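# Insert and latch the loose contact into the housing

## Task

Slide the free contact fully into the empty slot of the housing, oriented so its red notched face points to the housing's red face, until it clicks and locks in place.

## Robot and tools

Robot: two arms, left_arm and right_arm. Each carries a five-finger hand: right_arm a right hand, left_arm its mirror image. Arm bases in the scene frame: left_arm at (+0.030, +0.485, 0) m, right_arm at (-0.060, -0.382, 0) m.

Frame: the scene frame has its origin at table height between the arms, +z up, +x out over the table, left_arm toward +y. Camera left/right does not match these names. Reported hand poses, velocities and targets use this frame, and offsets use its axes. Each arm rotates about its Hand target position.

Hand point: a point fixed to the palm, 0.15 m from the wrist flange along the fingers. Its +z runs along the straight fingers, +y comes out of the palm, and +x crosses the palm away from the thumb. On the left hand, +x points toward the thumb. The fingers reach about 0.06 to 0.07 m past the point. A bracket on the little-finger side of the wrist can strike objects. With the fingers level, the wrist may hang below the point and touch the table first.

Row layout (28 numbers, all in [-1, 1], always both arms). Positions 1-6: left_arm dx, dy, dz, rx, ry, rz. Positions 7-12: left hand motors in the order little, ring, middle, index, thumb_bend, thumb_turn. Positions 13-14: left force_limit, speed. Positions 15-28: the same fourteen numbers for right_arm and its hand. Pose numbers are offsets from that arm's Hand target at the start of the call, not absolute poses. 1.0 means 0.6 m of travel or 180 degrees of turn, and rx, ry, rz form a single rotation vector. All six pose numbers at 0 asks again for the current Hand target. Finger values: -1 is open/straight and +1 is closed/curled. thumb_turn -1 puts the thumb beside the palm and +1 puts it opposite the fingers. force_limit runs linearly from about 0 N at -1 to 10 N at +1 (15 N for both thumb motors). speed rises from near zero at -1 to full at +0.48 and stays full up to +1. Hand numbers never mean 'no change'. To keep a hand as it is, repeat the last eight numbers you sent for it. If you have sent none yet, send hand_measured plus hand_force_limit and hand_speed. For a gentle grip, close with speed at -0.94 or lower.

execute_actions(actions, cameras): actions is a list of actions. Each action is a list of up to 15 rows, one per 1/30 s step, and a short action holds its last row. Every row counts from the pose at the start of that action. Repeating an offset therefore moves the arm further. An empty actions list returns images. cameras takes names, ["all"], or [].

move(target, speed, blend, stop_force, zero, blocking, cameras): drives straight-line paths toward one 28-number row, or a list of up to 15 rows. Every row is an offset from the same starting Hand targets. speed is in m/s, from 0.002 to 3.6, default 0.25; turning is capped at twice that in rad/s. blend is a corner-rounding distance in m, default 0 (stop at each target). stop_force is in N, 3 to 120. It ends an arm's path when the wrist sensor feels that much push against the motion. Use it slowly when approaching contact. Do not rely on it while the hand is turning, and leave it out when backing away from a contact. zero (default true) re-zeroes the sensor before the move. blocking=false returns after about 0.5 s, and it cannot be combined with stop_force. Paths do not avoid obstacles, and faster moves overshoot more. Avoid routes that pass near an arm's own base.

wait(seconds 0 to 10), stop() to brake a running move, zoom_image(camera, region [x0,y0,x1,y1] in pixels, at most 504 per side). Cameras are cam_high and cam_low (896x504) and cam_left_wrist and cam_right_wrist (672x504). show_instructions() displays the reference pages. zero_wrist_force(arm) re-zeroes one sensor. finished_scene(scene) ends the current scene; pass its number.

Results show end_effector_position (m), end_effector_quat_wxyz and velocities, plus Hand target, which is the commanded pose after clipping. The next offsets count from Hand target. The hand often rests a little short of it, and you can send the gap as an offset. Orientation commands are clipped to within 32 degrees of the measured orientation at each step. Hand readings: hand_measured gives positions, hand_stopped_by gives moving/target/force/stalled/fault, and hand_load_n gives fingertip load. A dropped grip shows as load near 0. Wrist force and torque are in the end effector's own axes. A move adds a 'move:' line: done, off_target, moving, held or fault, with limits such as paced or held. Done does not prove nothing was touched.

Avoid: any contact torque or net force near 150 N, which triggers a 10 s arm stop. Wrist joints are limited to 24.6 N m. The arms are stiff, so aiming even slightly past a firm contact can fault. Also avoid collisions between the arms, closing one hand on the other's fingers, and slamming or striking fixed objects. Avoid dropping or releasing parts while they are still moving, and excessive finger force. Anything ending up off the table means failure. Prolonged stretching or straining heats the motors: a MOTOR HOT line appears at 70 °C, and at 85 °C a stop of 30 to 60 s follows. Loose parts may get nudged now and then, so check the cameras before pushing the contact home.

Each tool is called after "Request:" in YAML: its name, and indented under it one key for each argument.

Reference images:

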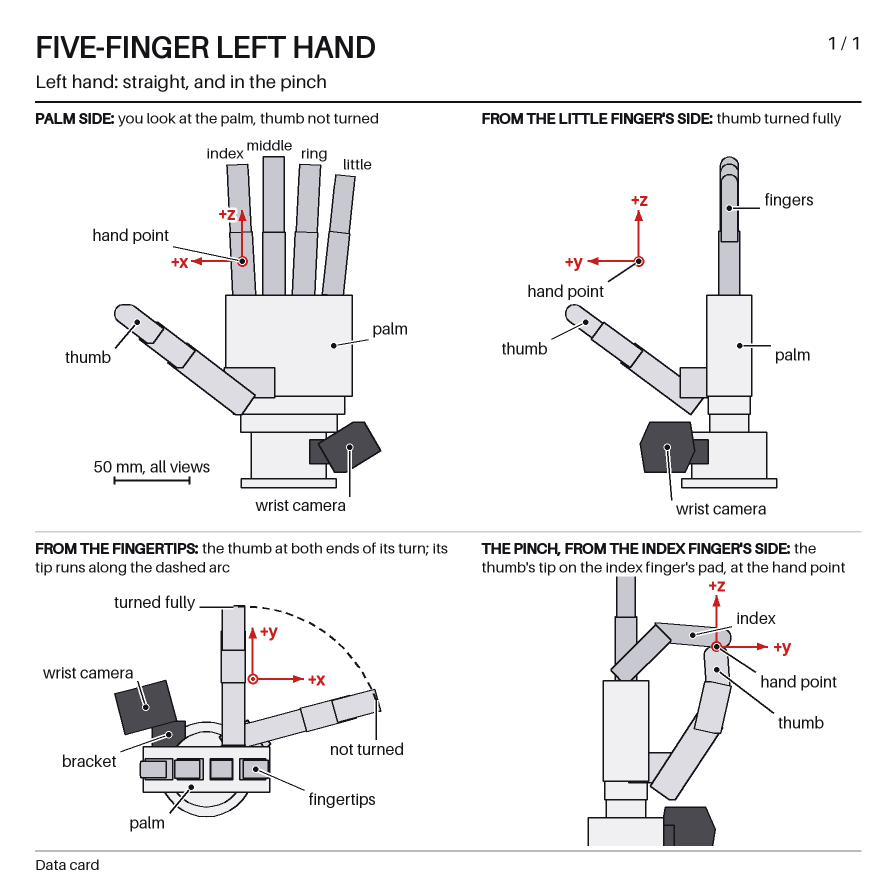

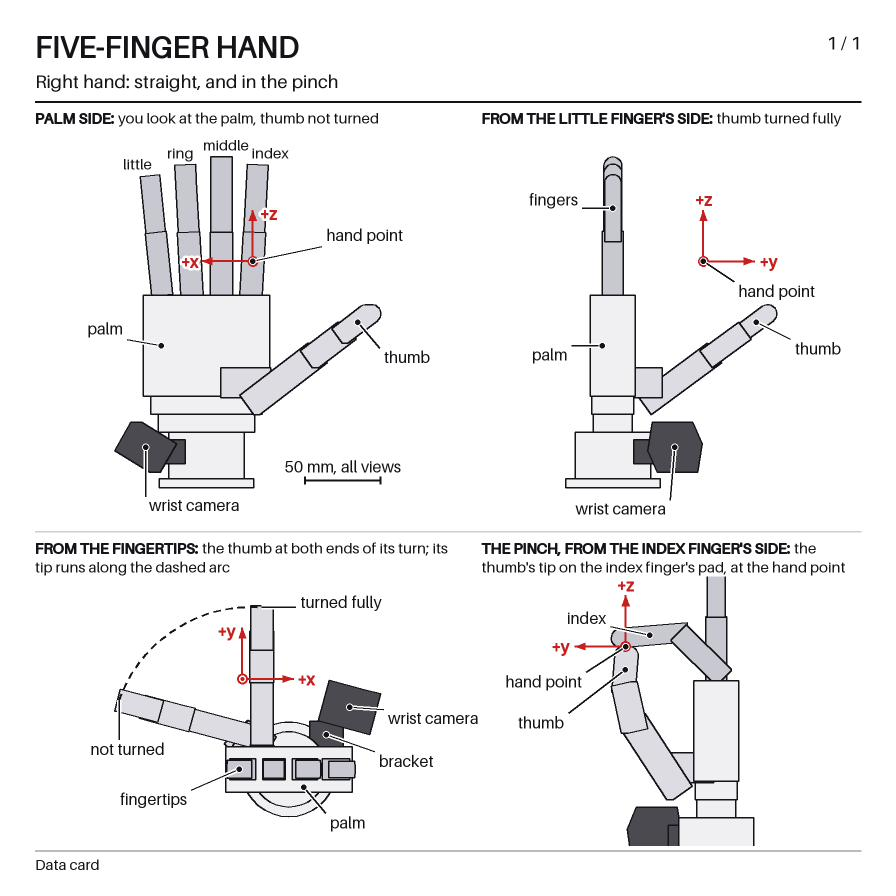

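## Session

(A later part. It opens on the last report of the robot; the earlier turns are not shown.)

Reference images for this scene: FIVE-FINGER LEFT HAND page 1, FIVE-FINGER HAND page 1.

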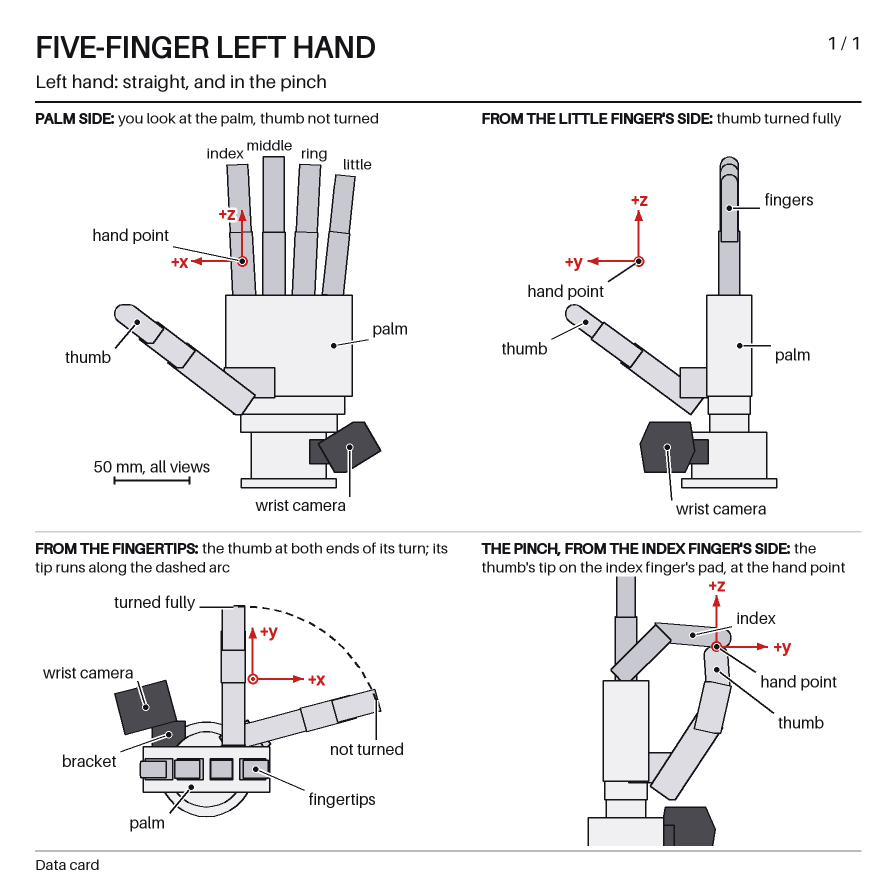

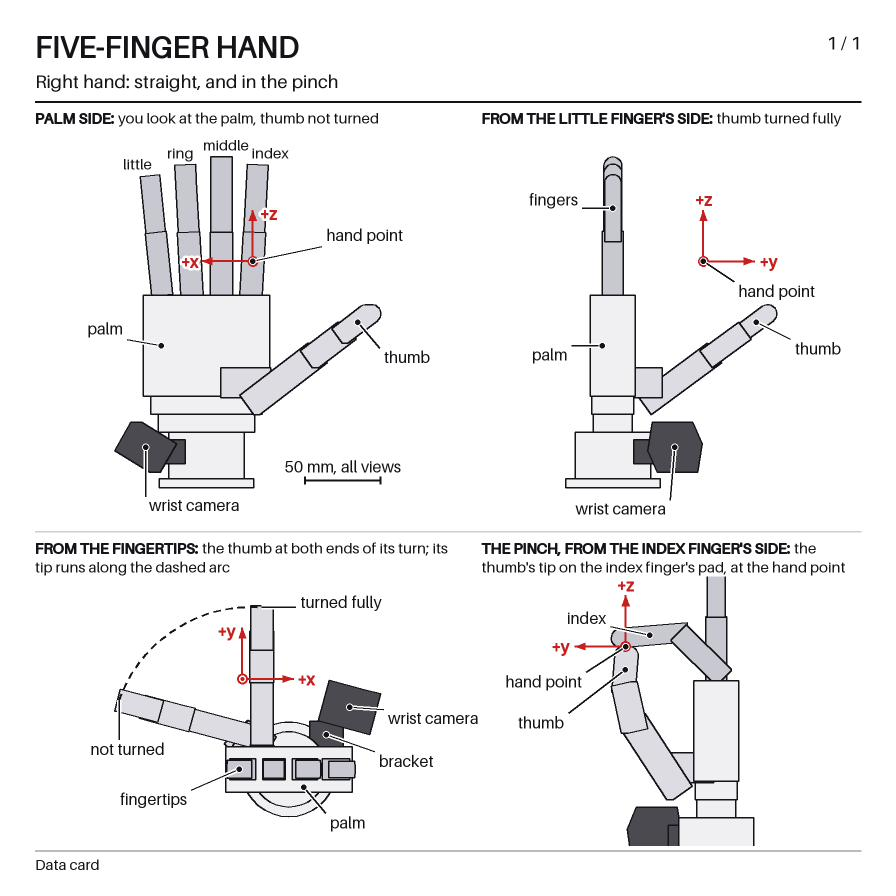

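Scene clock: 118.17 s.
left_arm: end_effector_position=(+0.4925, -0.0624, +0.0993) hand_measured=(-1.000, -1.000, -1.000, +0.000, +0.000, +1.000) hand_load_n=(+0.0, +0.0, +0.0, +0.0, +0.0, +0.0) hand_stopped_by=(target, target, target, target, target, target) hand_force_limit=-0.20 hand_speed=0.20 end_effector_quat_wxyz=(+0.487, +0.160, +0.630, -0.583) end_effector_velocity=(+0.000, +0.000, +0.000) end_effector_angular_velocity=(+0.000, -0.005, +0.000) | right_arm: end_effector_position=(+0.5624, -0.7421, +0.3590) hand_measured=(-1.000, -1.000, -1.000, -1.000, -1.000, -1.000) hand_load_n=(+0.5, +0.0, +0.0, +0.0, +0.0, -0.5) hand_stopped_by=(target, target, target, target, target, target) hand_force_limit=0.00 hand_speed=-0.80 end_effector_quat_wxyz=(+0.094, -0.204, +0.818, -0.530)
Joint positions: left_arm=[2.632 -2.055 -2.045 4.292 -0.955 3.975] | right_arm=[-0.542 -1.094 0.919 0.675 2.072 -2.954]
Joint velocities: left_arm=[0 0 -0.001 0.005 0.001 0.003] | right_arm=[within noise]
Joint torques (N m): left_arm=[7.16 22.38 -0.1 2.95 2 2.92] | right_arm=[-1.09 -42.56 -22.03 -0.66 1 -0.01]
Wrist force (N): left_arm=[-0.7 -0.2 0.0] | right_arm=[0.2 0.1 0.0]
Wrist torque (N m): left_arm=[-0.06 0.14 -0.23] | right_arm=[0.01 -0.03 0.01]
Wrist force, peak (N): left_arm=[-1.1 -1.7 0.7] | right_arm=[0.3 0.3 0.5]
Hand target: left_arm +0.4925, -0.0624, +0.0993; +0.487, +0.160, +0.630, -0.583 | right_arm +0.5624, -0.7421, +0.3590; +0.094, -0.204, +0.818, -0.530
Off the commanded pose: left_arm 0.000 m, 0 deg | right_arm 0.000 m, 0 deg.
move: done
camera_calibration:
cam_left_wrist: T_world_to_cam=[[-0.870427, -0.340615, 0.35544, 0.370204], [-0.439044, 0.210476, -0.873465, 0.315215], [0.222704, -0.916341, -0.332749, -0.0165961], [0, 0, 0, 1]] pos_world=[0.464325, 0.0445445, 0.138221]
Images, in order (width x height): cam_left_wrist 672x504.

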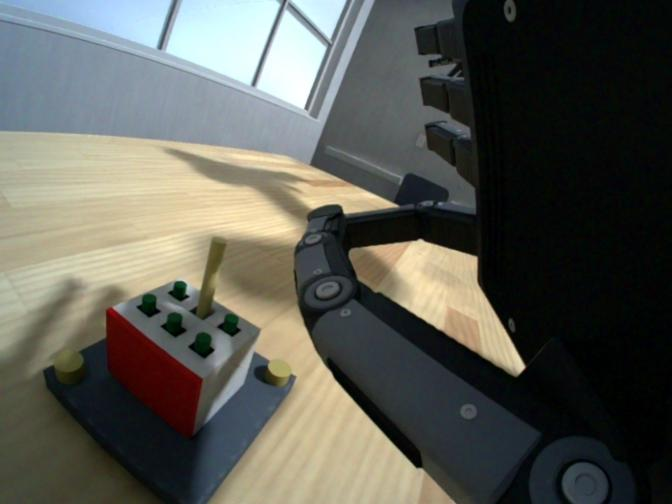

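Request:
move:
  target: [0.0643, 0.0225, -0.05, 0, 0, 0, -1, -1, -1, 0, 0, 1, -0.2, 0.2, 0, 0, 0, 0, 0, 0, -1, -1, -1, -1, -1, -1, 0, -0.8]
  speed: 0.08
  stop_force: 5

Request:
move:
  target: [0, 0, 0, 0, 0, 0, -1, -1, -1, 0.5, 0, 1, -0.2, -0.9, 0, 0, 0, 0, 0, 0, -1, -1, -1, -1, -1, -1, 0, -0.8]

Request:
move:
  target: [0, 0, 0.01, 0, 0, 0, -1, -1, -1, 0.5, 0, 1, -0.2, -0.9, 0, 0, 0, 0, 0, 0, -1, -1, -1, -1, -1, -1, 0, -0.8]
  speed: 0.01
  stop_force: 3
  cameras: ["cam_left_wrist", "cam_low"]

Request:
zoom_image:
  camera: "cam_low"
  region: [430, 240, 470, 290]

Scene clock: 120.47 s.
left_arm: end_effector_position=(+0.5311, -0.0489, +0.0693) hand_measured=(-1.000, -1.000, -1.000, +0.000, +0.000, +1.000) hand_load_n=(+0.0, +0.0, +0.0, +0.0, +0.0, +0.5) hand_stopped_by=(target, target, target, target, target, target) hand_force_limit=-0.20 hand_speed=0.20 end_effector_quat_wxyz=(+0.487, +0.160, +0.630, -0.583) | right_arm: end_effector_position=(+0.5624, -0.7421, +0.3590) hand_measured=(-1.000, -1.000, -1.000, -1.000, -1.000, -1.000) hand_load_n=(+0.0, +0.0, +0.5, +0.0, +0.0, -0.5) hand_stopped_by=(target, target, target, target, target, target) hand_force_limit=0.00 hand_speed=-0.80 end_effector_quat_wxyz=(+0.094, -0.204, +0.818, -0.530)
Joint positions: left_arm=[2.697 -2.148 -1.999 4.349 -0.891 3.959] | right_arm=[-0.542 -1.094 0.919 0.675 2.072 -2.954]
Joint torques (N m): left_arm=[7.35 25.17 26.35 2.86 1.89 -2.97] | right_arm=[-1.25 -41.89 -21.77 -0.55 0.89 -0.04]
Wrist force (N): left_arm=[-0.8 -0.1 -0.1] | right_arm=[0.2 -0.1 0.1]
Wrist torque (N m): left_arm=[-0.08 0.13 -0.14] | right_arm=[-0.02 -0.03 0.01]
Wrist force, peak (N): left_arm=[-1.0 -0.6 0.2] | right_arm=[0.5 0.1 0.2]
Hand target: left_arm +0.5311, -0.0489, +0.0693; +0.487, +0.160, +0.630, -0.583 | right_arm +0.5624, -0.7421, +0.3590; +0.094, -0.204, +0.818, -0.530
Off the commanded pose: left_arm 0.000 m, 0 deg | right_arm 0.000 m, 0 deg.
move: done

Scene clock: 121.27 s.
left_arm: end_effector_position=(+0.5311, -0.0489, +0.0693) hand_measured=(-1.000, -1.000, -1.000, +0.146, +0.000, +1.000) hand_load_n=(+0.0, +0.0, -0.5, +5.0, +1.0, -0.5) hand_stopped_by=(target, target, target, force, target, target) hand_force_limit=-0.20 hand_speed=-0.90 end_effector_quat_wxyz=(+0.488, +0.160, +0.630, -0.583) | right_arm: end_effector_position=(+0.5624, -0.7421, +0.3590) hand_measured=(-1.000, -1.000, -1.000, -1.000, -1.000, -1.000) hand_load_n=(+0.0, +0.0, +0.0, +0.0, +0.0, +0.0) hand_stopped_by=(target, target, target, target, target, target) hand_force_limit=0.00 hand_speed=-0.80 end_effector_quat_wxyz=(+0.094, -0.204, +0.818, -0.530)
Joint positions: left_arm=[2.697 -2.148 -1.999 4.349 -0.891 3.959] | right_arm=[-0.542 -1.094 0.919 0.675 2.072 -2.954]
Joint torques (N m): left_arm=[6.48 26.04 24.89 1.99 1.8 -3] | right_arm=[-0.81 -42.59 -22.11 -0.61 0.93 0.02]
Wrist force (N): left_arm=[-2.2 -1.3 0.0] | right_arm=[0.2 0.1 0.1]
Wrist torque (N m): left_arm=[-0.07 0.12 -0.14] | right_arm=[0.02 -0.03 0.01]
Wrist force, peak (N): left_arm=[-2.2 -1.7 0.1] | right_arm=[0.4 0.2 0.2]
Hand target: left_arm +0.5311, -0.0489, +0.0693; +0.487, +0.160, +0.630, -0.583 | right_arm +0.5624, -0.7421, +0.3590; +0.094, -0.204, +0.818, -0.530
Off the commanded pose: left_arm 0.000 m, 0 deg | right_arm 0.000 m, 0 deg.
move: done

Scene clock: 122.57 s.
left_arm: end_effector_position=(+0.5311, -0.0488, +0.0703) hand_measured=(-1.000, -1.000, -1.000, +0.146, +0.000, +1.000) hand_load_n=(+0.0, -0.5, +0.0, +4.5, +2.0, +1.0) hand_stopped_by=(target, target, target, force, target, target) hand_force_limit=-0.20 hand_speed=-0.90 end_effector_quat_wxyz=(+0.487, +0.160, +0.630, -0.583) | right_arm: end_effector_position=(+0.5624, -0.7421, +0.3590) hand_measured=(-1.000, -1.000, -1.000, -1.000, -1.000, -1.000) hand_load_n=(+0.0, +0.0, +0.0, +0.0, +0.0, -0.5) hand_stopped_by=(target, target, target, target, target, target) hand_force_limit=0.00 hand_speed=-0.80 end_effector_quat_wxyz=(+0.094, -0.204, +0.818, -0.530)
Joint positions: left_arm=[2.697 -2.146 -1.999 4.346 -0.891 3.959] | right_arm=[-0.542 -1.094 0.919 0.675 2.072 -2.954]
Joint torques (N m): left_arm=[6.54 25.91 14.33 3.22 1.63 -1.61] | right_arm=[-1.08 -42.25 -21.8 -0.67 0.86 0.1]
Wrist force (N): left_arm=[-0.2 0.6 -0.3] | right_arm=[0.0 0.1 0.6]
Wrist torque (N m): left_arm=[-0.03 0.14 -0.16] | right_arm=[-0.03 -0.02 0.00]
Wrist force, peak (N): left_arm=[2.8 2.9 -0.8] | right_arm=[0.5 0.2 0.3]
Hand target: left_arm +0.5311, -0.0488, +0.0703; +0.487, +0.160, +0.630, -0.583 (not the last commanded pose) | right_arm +0.5624, -0.7421, +0.3590; +0.094, -0.204, +0.818, -0.530
Off the commanded pose: left_arm 0.005 m, 0 deg | right_arm 0.000 m, 0 deg.
move: contact (left_arm)
camera_calibration:
cam_left_wrist: T_world_to_cam=[[-0.870453, -0.340702, 0.355294, 0.418777], [-0.438949, 0.210559, -0.873492, 0.30392], [0.22279, -0.91629, -0.332833, -0.0224167], [0, 0, 0, 1]] pos_world=[0.502925, 0.0581445, 0.109222]
Images, in order (width x height): cam_low 896x504, cam_left_wrist 672x504.

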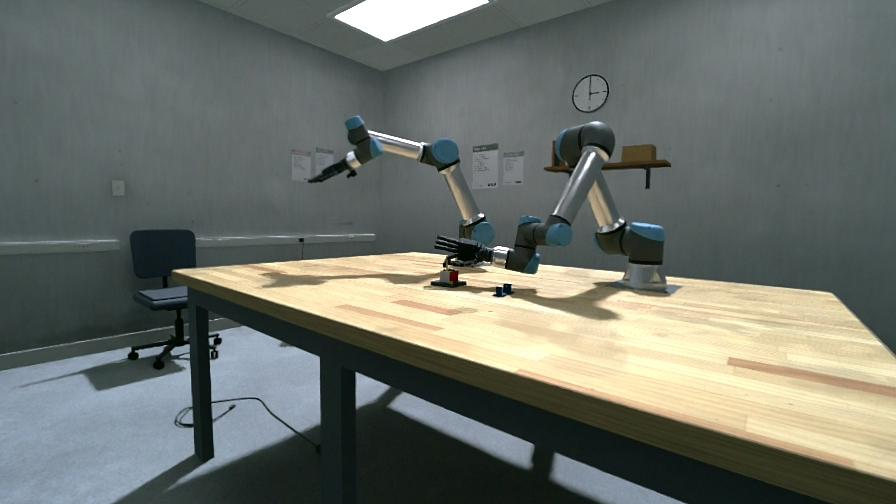

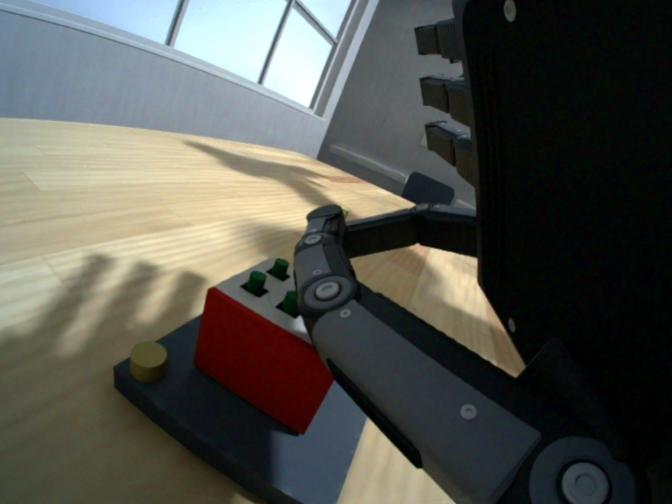

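Scaled by 10.080 from the camera's 896x504 image, which has a finer 1280x720 frame.

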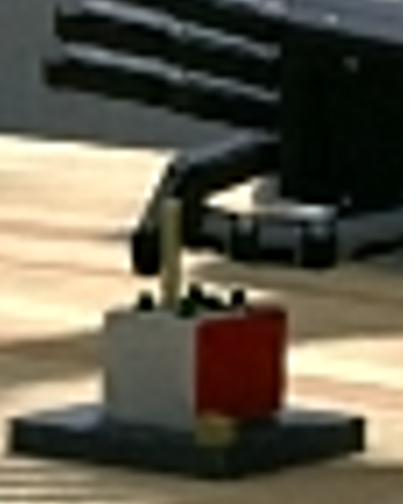

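Request:
move:
  target: [0, 0, -0.0008, 0, 0, 0, -1, -1, -1, 0.0, 0, 1, -0.2, -0.7, 0, 0, 0, 0, 0, 0, -1, -1, -1, -1, -1, -1, 0, -0.8]
  speed: 0.02

Request:
move:
  target: [-0.0963, -0.0338, 0.0725, 0, 0, 0, -1, -1, -1, 0.0, 0, 1, -0.2, -0.6, 0, 0, 0, 0, 0, 0, -1, -1, -1, -1, -1, -1, 0, -0.8]
  speed: 0.12
  cameras: ["cam_left_wrist", "cam_low", "cam_high"]

Request:
zoom_image:
  camera: "cam_left_wrist"
  region: [60, 220, 300, 420]

Scene clock: 123.60 s.
left_arm: end_effector_position=(+0.5311, -0.0488, +0.0698) hand_measured=(-1.000, -1.000, -1.000, +0.000, +0.000, +1.000) hand_load_n=(+0.0, +0.0, +0.0, +0.0, +0.0, +0.0) hand_stopped_by=(target, target, target, target, target, target) hand_force_limit=-0.20 hand_speed=-0.70 end_effector_quat_wxyz=(+0.487, +0.160, +0.630, -0.583) | right_arm: end_effector_position=(+0.5624, -0.7421, +0.3590) hand_measured=(-1.000, -1.000, -1.000, -1.000, -1.000, -1.000) hand_load_n=(+0.0, +0.0, +0.0, +0.0, +0.0, +0.0) hand_stopped_by=(target, target, target, target, target, target) hand_force_limit=0.00 hand_speed=-0.80 end_effector_quat_wxyz=(+0.094, -0.204, +0.818, -0.530)
Joint positions: left_arm=[2.697 -2.147 -1.999 4.347 -0.891 3.959] | right_arm=[-0.542 -1.094 0.919 0.675 2.072 -2.954]
Joint torques (N m): left_arm=[4.74 25.3 -1.23 2.85 1.4 -0.28] | right_arm=[-0.51 -43.01 -21.79 -0.72 1 0.03]
Wrist force (N): left_arm=[-0.9 -0.2 -0.2] | right_arm=[0.0 0.2 0.1]
Wrist torque (N m): left_arm=[-0.09 0.15 -0.16] | right_arm=[0.02 0.00 0.00]
Wrist force, peak (N): left_arm=[-1.0 -0.2 -0.2] | right_arm=[0.1 0.5 0.3]
Hand target: left_arm +0.5311, -0.0488, +0.0698; +0.487, +0.160, +0.630, -0.583 | right_arm +0.5624, -0.7421, +0.3590; +0.094, -0.204, +0.818, -0.530
Off the commanded pose: left_arm 0.000 m, 0 deg | right_arm 0.000 m, 0 deg.
move: done

Scene clock: 124.80 s.
left_arm: end_effector_position=(+0.4734, -0.0691, +0.1132) hand_measured=(-1.000, -1.000, -1.000, +0.000, +0.000, +1.000) hand_load_n=(+0.0, -0.5, +0.0, -0.5, +0.0, +0.5) hand_stopped_by=(target, target, target, target, target, target) hand_force_limit=-0.20 hand_speed=-0.60 end_effector_quat_wxyz=(+0.487, +0.160, +0.630, -0.583) | right_arm: end_effector_position=(+0.5624, -0.7421, +0.3590) hand_measured=(-1.000, -1.000, -1.000, -1.000, -1.000, -1.000) hand_load_n=(+0.0, +0.0, +0.0, +0.0, +0.0, +0.0) hand_stopped_by=(target, target, target, target, target, target) hand_force_limit=0.00 hand_speed=-0.80 end_effector_quat_wxyz=(+0.094, -0.204, +0.818, -0.530)
Joint positions: left_arm=[2.597 -2.012 -2.063 4.262 -0.99 3.983] | right_arm=[-0.542 -1.094 0.919 0.675 2.072 -2.954]
Joint torques (N m): left_arm=[-9.55 49.02 0.23 -0.27 -1.61 3.05] | right_arm=[-0.92 -42.54 -22.31 -0.64 0.96 0]
Wrist force (N): left_arm=[-1.1 -0.2 0.0] | right_arm=[0.3 0.0 0.1]
Wrist torque (N m): left_arm=[-0.07 0.18 -0.24] | right_arm=[0.00 -0.04 0.01]
Wrist force, peak (N): left_arm=[-0.8 -0.8 0.0] | right_arm=[0.5 0.1 0.5]
Hand target: left_arm +0.4733, -0.0691, +0.1133; +0.487, +0.160, +0.630, -0.583 | right_arm +0.5624, -0.7421, +0.3590; +0.094, -0.204, +0.818, -0.530
Off the commanded pose: left_arm 0.000 m, 0 deg | right_arm 0.000 m, 0 deg.
move: done
camera_calibration:
cam_left_wrist: T_world_to_cam=[[-0.870434, -0.34064, 0.355399, 0.34628], [-0.439034, 0.210568, -0.873447, 0.320327], [0.222695, -0.916311, -0.332838, -0.0138181], [0, 0, 0, 1]] pos_world=[0.445125, 0.0378445, 0.152122]
Images, in order (width x height): cam_high 896x504, cam_low 896x504, cam_left_wrist 672x504.

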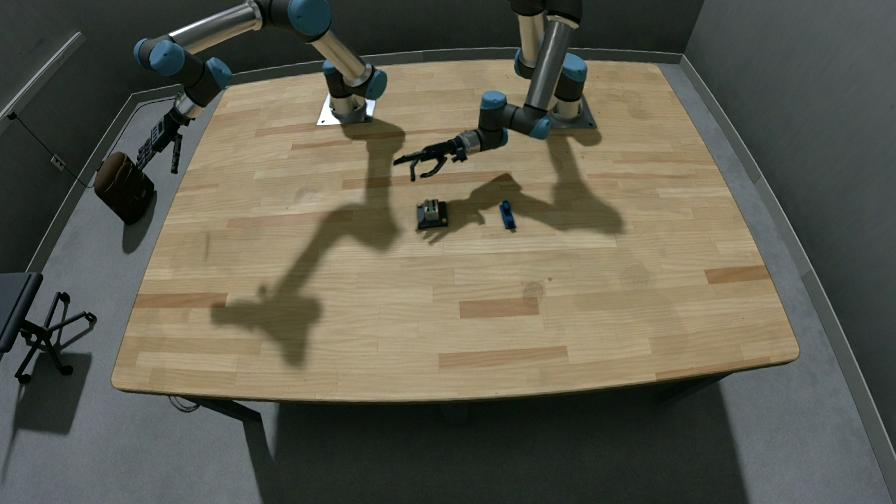

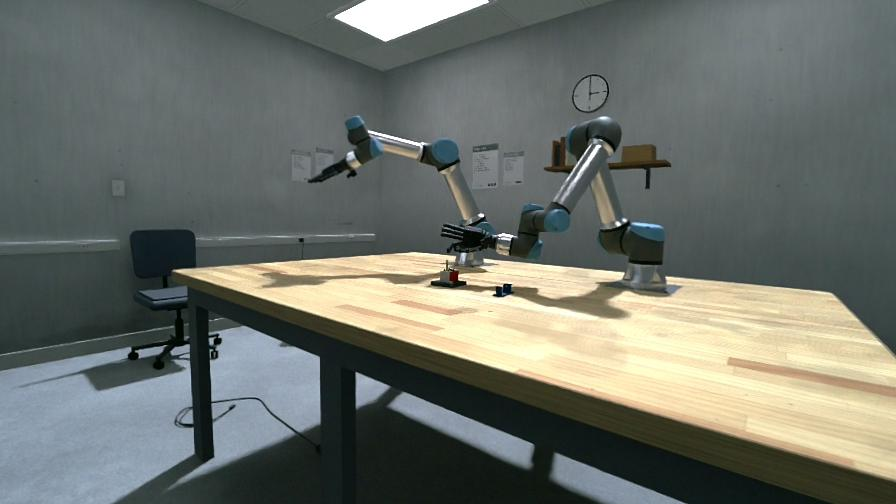

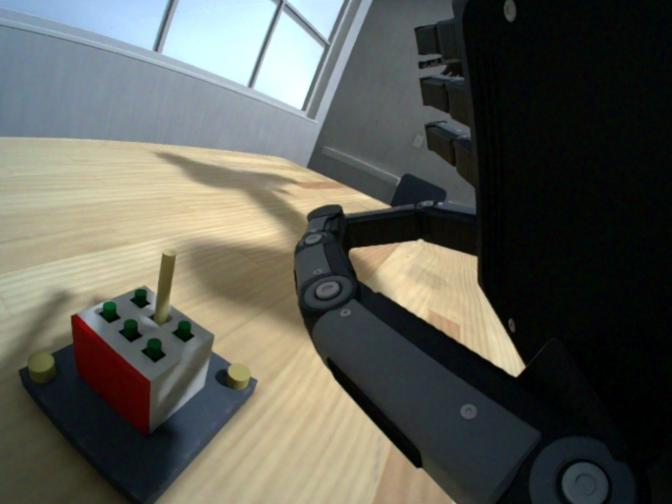

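Scaled by 2.100 from the camera's 672x504 image, which has a finer 960x720 frame.

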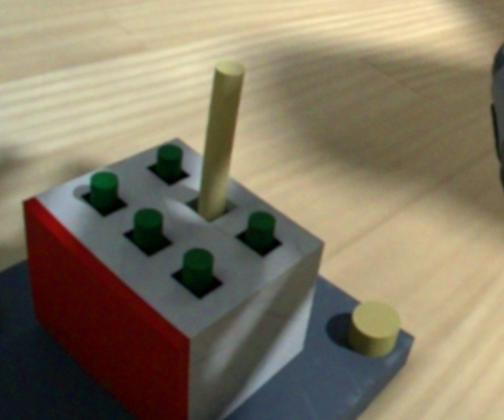

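Request:
finished_scene:
  scene: 1

The scene is finished: the task was done.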